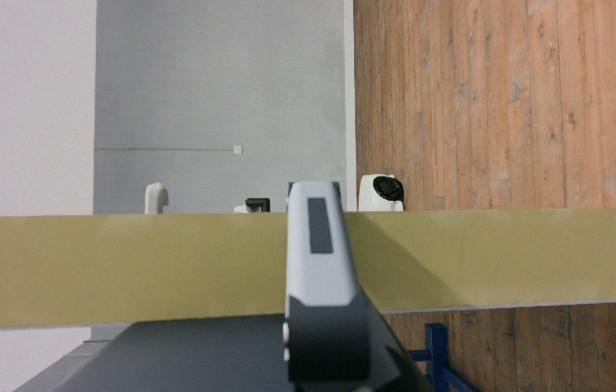

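Call:
move --r1 '{"base":{"translate_m":0.0049,"strafe_m":-0.0164},"pace":"slow"}' --r2 '{"base":{"rotate_rad":0.09},"joints":{"wrist_yaw_rad":-0.498},"speeds":{"wrist_yaw_rad":0.25},"pace":"slow"}'

Call:
wait --seconds 0.3 --cameras '["r2_head_camera","r2_wrist_camera"]'

Scene clock: 444.97 s.
move: r1 done; r2 done
r1.base_odometry: x=-4.786 y=+1.285 heading=-1.640
r1.turned_by_wheels: +0.000
r1.turned_by_imu: -0.001
r1.base_tilt: forward=-0.6 right=-0.4
r1.lidar_m: 0.58 3.88 3.12 3.08 1.46 1.15 1.11 1.25 1.07 1.06 0.91 0.31
r1.base_status: done
r1.joint_positions: lift_m=+0.688 arm_m=+0.010 wrist_yaw_rad=-0.165 wrist_pitch_rad=+0.008 wrist_roll_rad=+1.570 hand_little=+1.000 hand_ring=+1.000 hand_middle=+1.000 hand_index=+1.000 hand_thumb_turn=-1.000 hand_thumb_bend=-0.247 hand_force_limit=+0.800 hand_speed=-0.850
r1.joint_status: not commanded
r1.measured_speeds: all 0
r1.hand_stopped_by: target,target,target,target,force,target
r1.little_load_n: 0.0
r1.ring_load_n: 0.0
r1.middle_load_n: 0.0
r1.index_load_n: -0.5
r1.thumb_bend_load_n: 16.0
r1.thumb_turn_load_n: 9.5
r1.motor_effort: lift_m=+26(26) arm_m=-4(4) wheel_0=+2(7) wheel_1=-4(7) wheel_2=-2(4)
r1.servo_current: wrist_yaw_rad=46(59) wrist_pitch_rad=39(52) wrist_roll_rad=39(39)
r1.hand_pose: x=+0.3749 y=-0.1819 z=+0.8341 quat_wxyz=(+0.058, +0.708, -0.058, +0.702) (m; r1's base frame)
r1.wrist_depth_mm: - - - - - 1618 1098 / - - - - - 1576 1160 / - - - - - 1661 1182 / - - - - - 1576 1160 / 148 113 114 - 113 113 113 / 112 112 112 112 - 112 112 / - - - - - - 1182
r2.base_odometry: x=+5.030 y=-0.970 heading=-1.328
r2.turned_by_wheels: +0.090
r2.turned_by_imu: +0.088
r2.base_tilt: forward=-0.1 right=-0.3
r2.lidar_m: 0.99 1.03 0.98 0.99 0.96 0.91 0.92 1.21 2.77 3.29 4.07 0.32
r2.base_status: done
r2.joint_positions: lift_m=+0.689 arm_m=+0.013 wrist_yaw_rad=-0.495 wrist_pitch_rad=+0.013 wrist_roll_rad=+1.572 hand_little=+1.000 hand_ring=+1.000 hand_middle=+1.000 hand_index=+1.000 hand_thumb_turn=-1.000 hand_thumb_bend=-0.313 hand_force_limit=+0.950 hand_speed=-0.900
r2.joint_status: all done
r2.measured_speeds: all 0
r2.hand_stopped_by: target,target,target,target,force,target
r2.little_load_n: 0.0
r2.ring_load_n: 0.0
r2.middle_load_n: 0.0
r2.index_load_n: 0.0
r2.thumb_bend_load_n: 13.0
r2.thumb_turn_load_n: 5.0
r2.motor_effort: lift_m=+22(22) arm_m=+6(6) wheel_0=-3(8) wheel_1=-1(4) wheel_2=-1(5)
r2.servo_current: wrist_yaw_rad=52(78) wrist_pitch_rad=59(65) wrist_roll_rad=52(65)
r2.hand_pose: x=+0.3080 y=-0.2349 z=+0.8335 quat_wxyz=(+0.172, +0.690, -0.175, +0.681) (m; r2's base frame)
r2.wrist_depth_mm: - - - - - 1464 1118 / - - - - - 1499 1118 / - - - - - 1464 1118 / - - - - - 1499 1098 / 118 121 125 - 132 135 138 / 117 120 121 - - 135 1025 / - - - - - 1366 1098
pictures: none

Scene clock: 445.27 s.
r1.base_odometry: x=-4.786 y=+1.285 heading=-1.640
r1.turned_by_wheels: +0.000
r1.turned_by_imu: +0.000
r1.base_tilt: forward=-0.7 right=-0.4
r1.lidar_m: 0.55 3.87 3.10 3.05 1.45 1.15 1.12 1.22 1.10 1.07 0.90 0.31
r1.base_status: done
r1.joint_positions: lift_m=+0.688 arm_m=+0.010 wrist_yaw_rad=-0.165 wrist_pitch_rad=+0.008 wrist_roll_rad=+1.570 hand_little=+1.000 hand_ring=+1.000 hand_middle=+1.000 hand_index=+1.000 hand_thumb_turn=-1.000 hand_thumb_bend=-0.247 hand_force_limit=+0.800 hand_speed=-0.850
r1.joint_status: not commanded
r1.measured_speeds: all 0
r1.hand_stopped_by: target,target,target,target,force,target
r1.little_load_n: 0.0
r1.ring_load_n: 0.0
r1.middle_load_n: 0.0
r1.index_load_n: 0.0
r1.thumb_bend_load_n: 16.0
r1.thumb_turn_load_n: 10.0
r1.motor_effort: lift_m=+25(26) arm_m=-4(4) wheel_0=+2(7) wheel_1=-4(7) wheel_2=-2(4)
r1.servo_current: wrist_yaw_rad=59(59) wrist_pitch_rad=46(52) wrist_roll_rad=33(39)
r1.hand_pose: x=+0.3749 y=-0.1819 z=+0.8341 quat_wxyz=(+0.058, +0.708, -0.058, +0.702) (m; r1's base frame)
r1.wrist_depth_mm: - - - - - 1618 1098 / - - - - - 1576 1182 / - - - - - 1661 1182 / - - - - - 1618 1160 / 334 113 113 - 113 113 113 / 112 112 112 112 - 112 112 / - - - - - - 1205
r2.base_odometry: x=+5.030 y=-0.970 heading=-1.328
r2.turned_by_wheels: +0.000
r2.turned_by_imu: +0.000
r2.base_tilt: forward=+0.0 right=-0.1
r2.lidar_m: 0.98 1.03 0.98 1.01 0.98 0.91 0.91 1.21 2.76 3.28 4.07 0.32
r2.base_status: done
r2.joint_positions: lift_m=+0.689 arm_m=+0.013 wrist_yaw_rad=-0.495 wrist_pitch_rad=+0.013 wrist_roll_rad=+1.572 hand_little=+1.000 hand_ring=+1.000 hand_middle=+1.000 hand_index=+1.000 hand_thumb_turn=-1.000 hand_thumb_bend=-0.313 hand_force_limit=+0.950 hand_speed=-0.900
r2.joint_status: all done
r2.measured_speeds: all 0
r2.hand_stopped_by: target,target,target,target,force,target
r2.little_load_n: 0.0
r2.ring_load_n: 0.0
r2.middle_load_n: 0.0
r2.index_load_n: 0.0
r2.thumb_bend_load_n: 13.5
r2.thumb_turn_load_n: 5.0
r2.motor_effort: lift_m=+22(22) arm_m=+6(6) wheel_0=-3(8) wheel_1=-1(4) wheel_2=-2(5)
r2.servo_current: wrist_yaw_rad=39(78) wrist_pitch_rad=59(65) wrist_roll_rad=52(65)
r2.hand_pose: x=+0.3080 y=-0.2349 z=+0.8335 quat_wxyz=(+0.172, +0.690, -0.175, +0.681) (m; r2's base frame)
r2.wrist_depth_mm: - - - - - 1499 1098 / - - - - - 1464 1118 / - - - - - 1499 1118 / - - - - - 1499 1118 / 118 121 125 - 132 135 138 / 117 120 121 - - 135 1025 / - - - - - 1336 1118
wait: 0.30 s; at rest by 0.27 s
pictures: r2_head_camera, r2_wrist_camera

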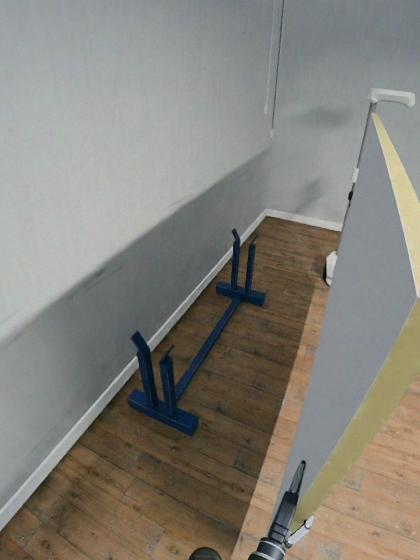

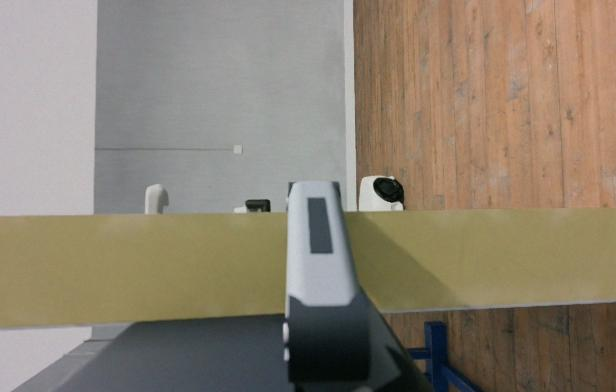

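Call:
move --r1 '{"joints":{"lift_m":0.792},"speeds":{"lift_m":0.083}}' --r2 '{"joints":{"lift_m":0.814},"speeds":{"lift_m":0.1}}'

Call:
wait --seconds 0.3 --cameras '["r1_wrist_camera","r2_wrist_camera","r2_head_camera"]'

Scene clock: 450.00 s.
move: r1 done; r2 done
r1.base_odometry: x=-4.786 y=+1.285 heading=-1.640
r1.turned_by_wheels: +0.000
r1.turned_by_imu: -0.001
r1.base_tilt: forward=-0.5 right=-0.4
r1.lidar_m: 0.54 3.87 3.14 3.08 1.45 1.16 1.12 1.25 1.09 1.06 0.91 0.33
r1.base_status: not commanded
r1.joint_positions: lift_m=+0.791 arm_m=+0.010 wrist_yaw_rad=-0.165 wrist_pitch_rad=+0.008 wrist_roll_rad=+1.570 hand_little=+1.000 hand_ring=+1.000 hand_middle=+1.000 hand_index=+1.000 hand_thumb_turn=-1.000 hand_thumb_bend=-0.247 hand_force_limit=+0.800 hand_speed=-0.850
r1.joint_status: all done
r1.measured_speeds: all 0
r1.hand_stopped_by: target,target,target,target,force,target
r1.little_load_n: 0.0
r1.ring_load_n: 0.0
r1.middle_load_n: 0.0
r1.index_load_n: 0.0
r1.thumb_bend_load_n: 16.0
r1.thumb_turn_load_n: 9.5
r1.motor_effort: lift_m=+26(31) arm_m=-4(4) wheel_0=+2(3) wheel_1=-4(4) wheel_2=-2(2)
r1.servo_current: wrist_yaw_rad=52(59) wrist_pitch_rad=39(46) wrist_roll_rad=39(46)
r1.hand_pose: x=+0.3749 y=-0.1819 z=+0.9371 quat_wxyz=(+0.058, +0.708, -0.058, +0.702) (m; r1's base frame)
r1.wrist_depth_mm: - - - - - 1808 1229 / - - - - - 1661 1336 / - - - - - 1921 1336 / - - - - - 1808 1281 / 113 113 113 - 114 113 114 / 111 112 112 112 - 112 113 / - - - - - - 1336
r2.base_odometry: x=+5.030 y=-0.970 heading=-1.328
r2.turned_by_wheels: +0.000
r2.turned_by_imu: +0.001
r2.base_tilt: forward=-0.1 right=-0.5
r2.lidar_m: 0.98 1.04 0.97 1.01 0.96 0.90 0.92 1.20 2.75 3.29 4.09 0.31
r2.base_status: not commanded
r2.joint_positions: lift_m=+0.813 arm_m=+0.013 wrist_yaw_rad=-0.495 wrist_pitch_rad=+0.013 wrist_roll_rad=+1.572 hand_little=+1.000 hand_ring=+1.000 hand_middle=+1.000 hand_index=+1.000 hand_thumb_turn=-1.000 hand_thumb_bend=-0.313 hand_force_limit=+0.950 hand_speed=-0.900
r2.joint_status: all done
r2.measured_speeds: all 0
r2.hand_stopped_by: target,target,target,target,force,target
r2.little_load_n: 0.0
r2.ring_load_n: 0.0
r2.middle_load_n: 0.0
r2.index_load_n: 0.0
r2.thumb_bend_load_n: 13.5
r2.thumb_turn_load_n: 5.0
r2.motor_effort: lift_m=+29(32) arm_m=+6(6) wheel_0=-3(3) wheel_1=-1(2) wheel_2=-1(2)
r2.servo_current: wrist_yaw_rad=59(78) wrist_pitch_rad=59(65) wrist_roll_rad=46(65)
r2.hand_pose: x=+0.3080 y=-0.2349 z=+0.9579 quat_wxyz=(+0.172, +0.690, -0.175, +0.681) (m; r2's base frame)
r2.wrist_depth_mm: - - - - - 1708 1229 / - - - - - 1756 1281 / - - - - - 1661 1281 / - - - - - 1576 1281 / 119 121 125 - 132 135 137 / 117 121 121 - - 134 1160 / - - - - - 1499 1255
pictures: none

Scene clock: 450.30 s.
r1.base_odometry: x=-4.786 y=+1.285 heading=-1.640
r1.turned_by_wheels: +0.000
r1.turned_by_imu: +0.000
r1.base_tilt: forward=-0.6 right=-0.5
r1.lidar_m: 0.58 3.87 3.13 3.07 1.48 1.15 1.12 1.24 1.11 1.07 0.92 0.32
r1.base_status: not commanded
r1.joint_positions: lift_m=+0.791 arm_m=+0.010 wrist_yaw_rad=-0.165 wrist_pitch_rad=+0.008 wrist_roll_rad=+1.570 hand_little=+1.000 hand_ring=+1.000 hand_middle=+1.000 hand_index=+1.000 hand_thumb_turn=-1.000 hand_thumb_bend=-0.247 hand_force_limit=+0.800 hand_speed=-0.850
r1.joint_status: all done
r1.measured_speeds: all 0
r1.hand_stopped_by: target,target,target,target,force,target
r1.little_load_n: 0.0
r1.ring_load_n: 0.0
r1.middle_load_n: 0.0
r1.index_load_n: 0.0
r1.thumb_bend_load_n: 16.5
r1.thumb_turn_load_n: 9.5
r1.motor_effort: lift_m=+26(31) arm_m=-4(4) wheel_0=+3(3) wheel_1=-4(4) wheel_2=-2(2)
r1.servo_current: wrist_yaw_rad=39(59) wrist_pitch_rad=39(46) wrist_roll_rad=39(46)
r1.hand_pose: x=+0.3749 y=-0.1819 z=+0.9371 quat_wxyz=(+0.058, +0.708, -0.058, +0.702) (m; r1's base frame)
r1.wrist_depth_mm: - - - - - 1756 1229 / - - - - - 1661 1308 / - - - - - 1921 1336 / - - - - - 1808 1281 / 113 113 113 - 114 113 114 / 111 112 112 112 - 112 113 / - - - - - - 1336
r2.base_odometry: x=+5.030 y=-0.970 heading=-1.328
r2.turned_by_wheels: +0.000
r2.turned_by_imu: +0.000
r2.base_tilt: forward=+0.0 right=-0.3
r2.lidar_m: 0.98 1.03 0.98 0.99 0.96 0.91 0.93 1.20 2.75 3.29 4.08 0.32
r2.base_status: not commanded
r2.joint_positions: lift_m=+0.813 arm_m=+0.013 wrist_yaw_rad=-0.495 wrist_pitch_rad=+0.013 wrist_roll_rad=+1.572 hand_little=+1.000 hand_ring=+1.000 hand_middle=+1.000 hand_index=+1.000 hand_thumb_turn=-1.000 hand_thumb_bend=-0.313 hand_force_limit=+0.950 hand_speed=-0.900
r2.joint_status: all done
r2.measured_speeds: all 0
r2.hand_stopped_by: target,target,target,target,force,target
r2.little_load_n: 0.0
r2.ring_load_n: 0.5
r2.middle_load_n: 0.0
r2.index_load_n: 0.0
r2.thumb_bend_load_n: 13.5
r2.thumb_turn_load_n: 5.0
r2.motor_effort: lift_m=+29(32) arm_m=+6(6) wheel_0=-3(3) wheel_1=-1(2) wheel_2=-2(2)
r2.servo_current: wrist_yaw_rad=33(78) wrist_pitch_rad=59(65) wrist_roll_rad=59(65)
r2.hand_pose: x=+0.3080 y=-0.2349 z=+0.9579 quat_wxyz=(+0.172, +0.690, -0.175, +0.681) (m; r2's base frame)
r2.wrist_depth_mm: - - - - - 1708 1255 / - - - - - 1708 1255 / - - - - - 1708 1255 / - - - - - 1618 1281 / 119 121 125 - 132 135 138 / 118 120 121 - - 134 1182 / - - - - - 1499 1308
wait: 0.30 s; at rest by 0.27 s
pictures: r1_wrist_camera, r2_head_camera, r2_wrist_camera

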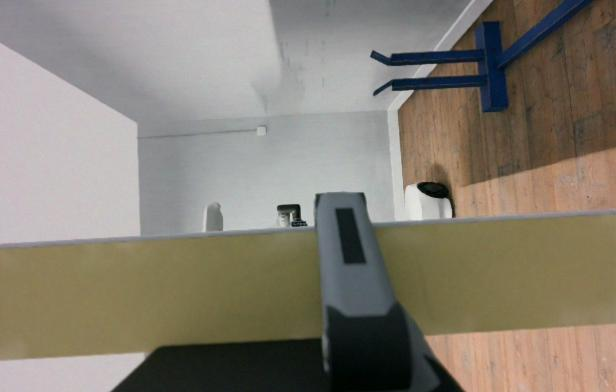

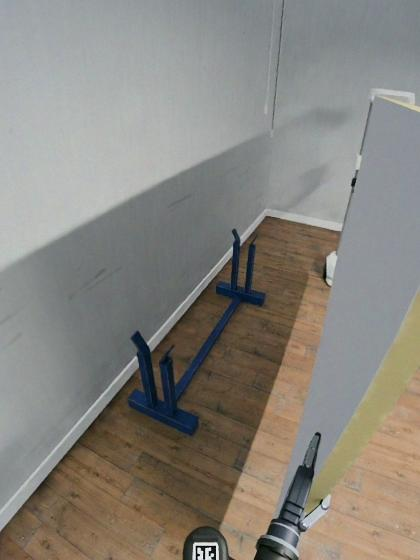

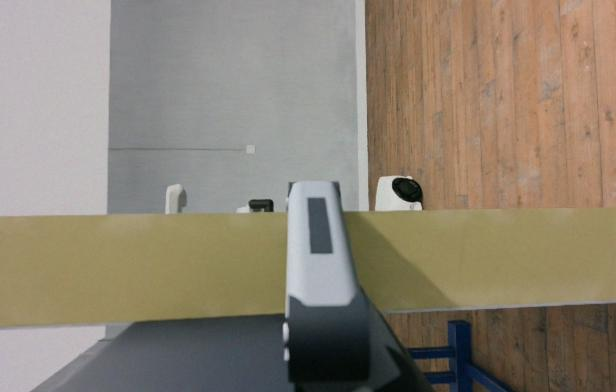

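Call:
move --r1 '{"joints":{"lift_m":0.948},"speeds":{"lift_m":0.083}}' --r2 '{"joints":{"lift_m":1.001},"speeds":{"lift_m":0.1}}'

Call:
wait --seconds 0.3 --cameras '["r1_wrist_camera","r2_wrist_camera"]'

Scene clock: 453.23 s.
move: r1 done; r2 done
r1.base_odometry: x=-4.786 y=+1.285 heading=-1.640
r1.turned_by_wheels: +0.000
r1.turned_by_imu: -0.001
r1.base_tilt: forward=-0.6 right=-0.4
r1.lidar_m: 0.53 3.83 3.12 3.08 1.47 1.16 1.12 1.24 1.11 1.08 0.92 0.32
r1.base_status: not commanded
r1.joint_positions: lift_m=+0.947 arm_m=+0.010 wrist_yaw_rad=-0.165 wrist_pitch_rad=+0.008 wrist_roll_rad=+1.570 hand_little=+1.000 hand_ring=+1.000 hand_middle=+1.000 hand_index=+1.000 hand_thumb_turn=-1.000 hand_thumb_bend=-0.247 hand_force_limit=+0.800 hand_speed=-0.850
r1.joint_status: all done
r1.measured_speeds: all 0
r1.hand_stopped_by: target,target,target,target,force,target
r1.little_load_n: 0.0
r1.ring_load_n: 0.0
r1.middle_load_n: 0.0
r1.index_load_n: 0.0
r1.thumb_bend_load_n: 16.5
r1.thumb_turn_load_n: 9.5
r1.motor_effort: lift_m=+26(30) arm_m=-4(4) wheel_0=+2(3) wheel_1=-4(4) wheel_2=-2(3)
r1.servo_current: wrist_yaw_rad=46(59) wrist_pitch_rad=39(46) wrist_roll_rad=46(46)
r1.hand_pose: x=+0.3749 y=-0.1819 z=+1.0931 quat_wxyz=(+0.058, +0.708, -0.058, +0.702) (m; r1's base frame)
r1.wrist_depth_mm: - - - - - 1921 1499 / - - - - - - 1499 / - - - - - - 1576 / - - - - - - 1499 / 111 112 113 - 114 114 115 / 110 111 111 112 - 113 114 / 109 - - - - - 1537
r2.base_odometry: x=+5.030 y=-0.970 heading=-1.328
r2.turned_by_wheels: +0.000
r2.turned_by_imu: +0.001
r2.base_tilt: forward=-0.1 right=-0.3
r2.lidar_m: 0.98 1.04 0.98 0.99 0.95 0.90 0.94 1.20 2.74 3.31 4.10 0.33
r2.base_status: not commanded
r2.joint_positions: lift_m=+1.000 arm_m=+0.013 wrist_yaw_rad=-0.495 wrist_pitch_rad=+0.013 wrist_roll_rad=+1.572 hand_little=+1.000 hand_ring=+1.000 hand_middle=+1.000 hand_index=+1.000 hand_thumb_turn=-1.000 hand_thumb_bend=-0.313 hand_force_limit=+0.950 hand_speed=-0.900
r2.joint_status: all done
r2.measured_speeds: all 0
r2.hand_stopped_by: target,target,target,target,force,target
r2.little_load_n: 0.0
r2.ring_load_n: 0.0
r2.middle_load_n: 0.0
r2.index_load_n: 0.0
r2.thumb_bend_load_n: 14.0
r2.thumb_turn_load_n: 5.0
r2.motor_effort: lift_m=+29(31) arm_m=+6(6) wheel_0=-3(3) wheel_1=-1(2) wheel_2=-2(2)
r2.servo_current: wrist_yaw_rad=33(65) wrist_pitch_rad=59(72) wrist_roll_rad=46(65)
r2.hand_pose: x=+0.3080 y=-0.2349 z=+1.1449 quat_wxyz=(+0.172, +0.690, -0.175, +0.681) (m; r2's base frame)
r2.wrist_depth_mm: - - - - - - 1499 / - - - - - - 1537 / - - - - - - 1464 / - - - - - 1983 1499 / 120 122 125 - 131 134 136 / 118 121 121 - - 134 1366 / - - - - - - 1537
pictures: none

Scene clock: 453.53 s.
r1.base_odometry: x=-4.786 y=+1.285 heading=-1.640
r1.turned_by_wheels: +0.000
r1.turned_by_imu: +0.000
r1.base_tilt: forward=-0.6 right=-0.4
r1.lidar_m: 0.54 3.87 3.13 3.08 1.46 1.15 1.13 1.26 1.10 1.08 0.92 0.34
r1.base_status: not commanded
r1.joint_positions: lift_m=+0.947 arm_m=+0.010 wrist_yaw_rad=-0.165 wrist_pitch_rad=+0.008 wrist_roll_rad=+1.570 hand_little=+1.000 hand_ring=+1.000 hand_middle=+1.000 hand_index=+1.000 hand_thumb_turn=-1.000 hand_thumb_bend=-0.247 hand_force_limit=+0.800 hand_speed=-0.850
r1.joint_status: all done
r1.measured_speeds: all 0
r1.hand_stopped_by: target,target,target,target,force,target
r1.little_load_n: 0.0
r1.ring_load_n: 0.0
r1.middle_load_n: 0.0
r1.index_load_n: 0.0
r1.thumb_bend_load_n: 16.5
r1.thumb_turn_load_n: 9.5
r1.motor_effort: lift_m=+25(30) arm_m=-4(4) wheel_0=+3(3) wheel_1=-4(4) wheel_2=-2(3)
r1.servo_current: wrist_yaw_rad=46(59) wrist_pitch_rad=39(46) wrist_roll_rad=33(46)
r1.hand_pose: x=+0.3749 y=-0.1819 z=+1.0931 quat_wxyz=(+0.058, +0.708, -0.058, +0.702) (m; r1's base frame)
r1.wrist_depth_mm: - - - - - 1921 1499 / - - - - - - 1464 / - - - - - - 1537 / - - - - - - 1537 / 111 112 113 - 114 114 115 / 110 111 111 112 - 113 114 / 109 - - - - - 1537
r2.base_odometry: x=+5.030 y=-0.970 heading=-1.328
r2.turned_by_wheels: +0.000
r2.turned_by_imu: +0.000
r2.base_tilt: forward=-0.1 right=-0.2
r2.lidar_m: 0.98 1.04 0.98 1.00 0.96 0.90 0.92 1.19 2.73 3.29 4.08 0.32
r2.base_status: not commanded
r2.joint_positions: lift_m=+1.000 arm_m=+0.013 wrist_yaw_rad=-0.495 wrist_pitch_rad=+0.013 wrist_roll_rad=+1.572 hand_little=+1.000 hand_ring=+1.000 hand_middle=+1.000 hand_index=+1.000 hand_thumb_turn=-1.000 hand_thumb_bend=-0.313 hand_force_limit=+0.950 hand_speed=-0.900
r2.joint_status: all done
r2.measured_speeds: all 0
r2.hand_stopped_by: target,target,target,target,force,target
r2.little_load_n: 0.0
r2.ring_load_n: 0.0
r2.middle_load_n: 0.0
r2.index_load_n: -0.5
r2.thumb_bend_load_n: 13.5
r2.thumb_turn_load_n: 5.0
r2.motor_effort: lift_m=+29(31) arm_m=+6(6) wheel_0=-3(3) wheel_1=-1(2) wheel_2=-1(2)
r2.servo_current: wrist_yaw_rad=33(65) wrist_pitch_rad=59(72) wrist_roll_rad=46(65)
r2.hand_pose: x=+0.3080 y=-0.2349 z=+1.1449 quat_wxyz=(+0.172, +0.690, -0.175, +0.681) (m; r2's base frame)
r2.wrist_depth_mm: - - - - - - 1537 / - - - - - - 1464 / - - - - - - 1499 / - - - - - 1921 1464 / 120 122 125 - 131 133 136 / 119 121 121 - - 133 1430 / - - - - - - 1499
wait: 0.30 s; at rest by 0.27 s
pictures: r1_wrist_camera, r2_wrist_camera

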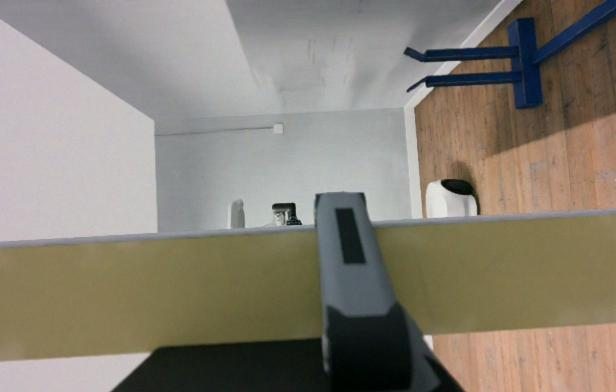

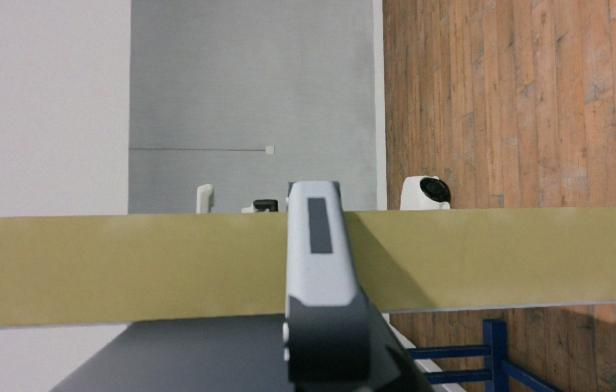

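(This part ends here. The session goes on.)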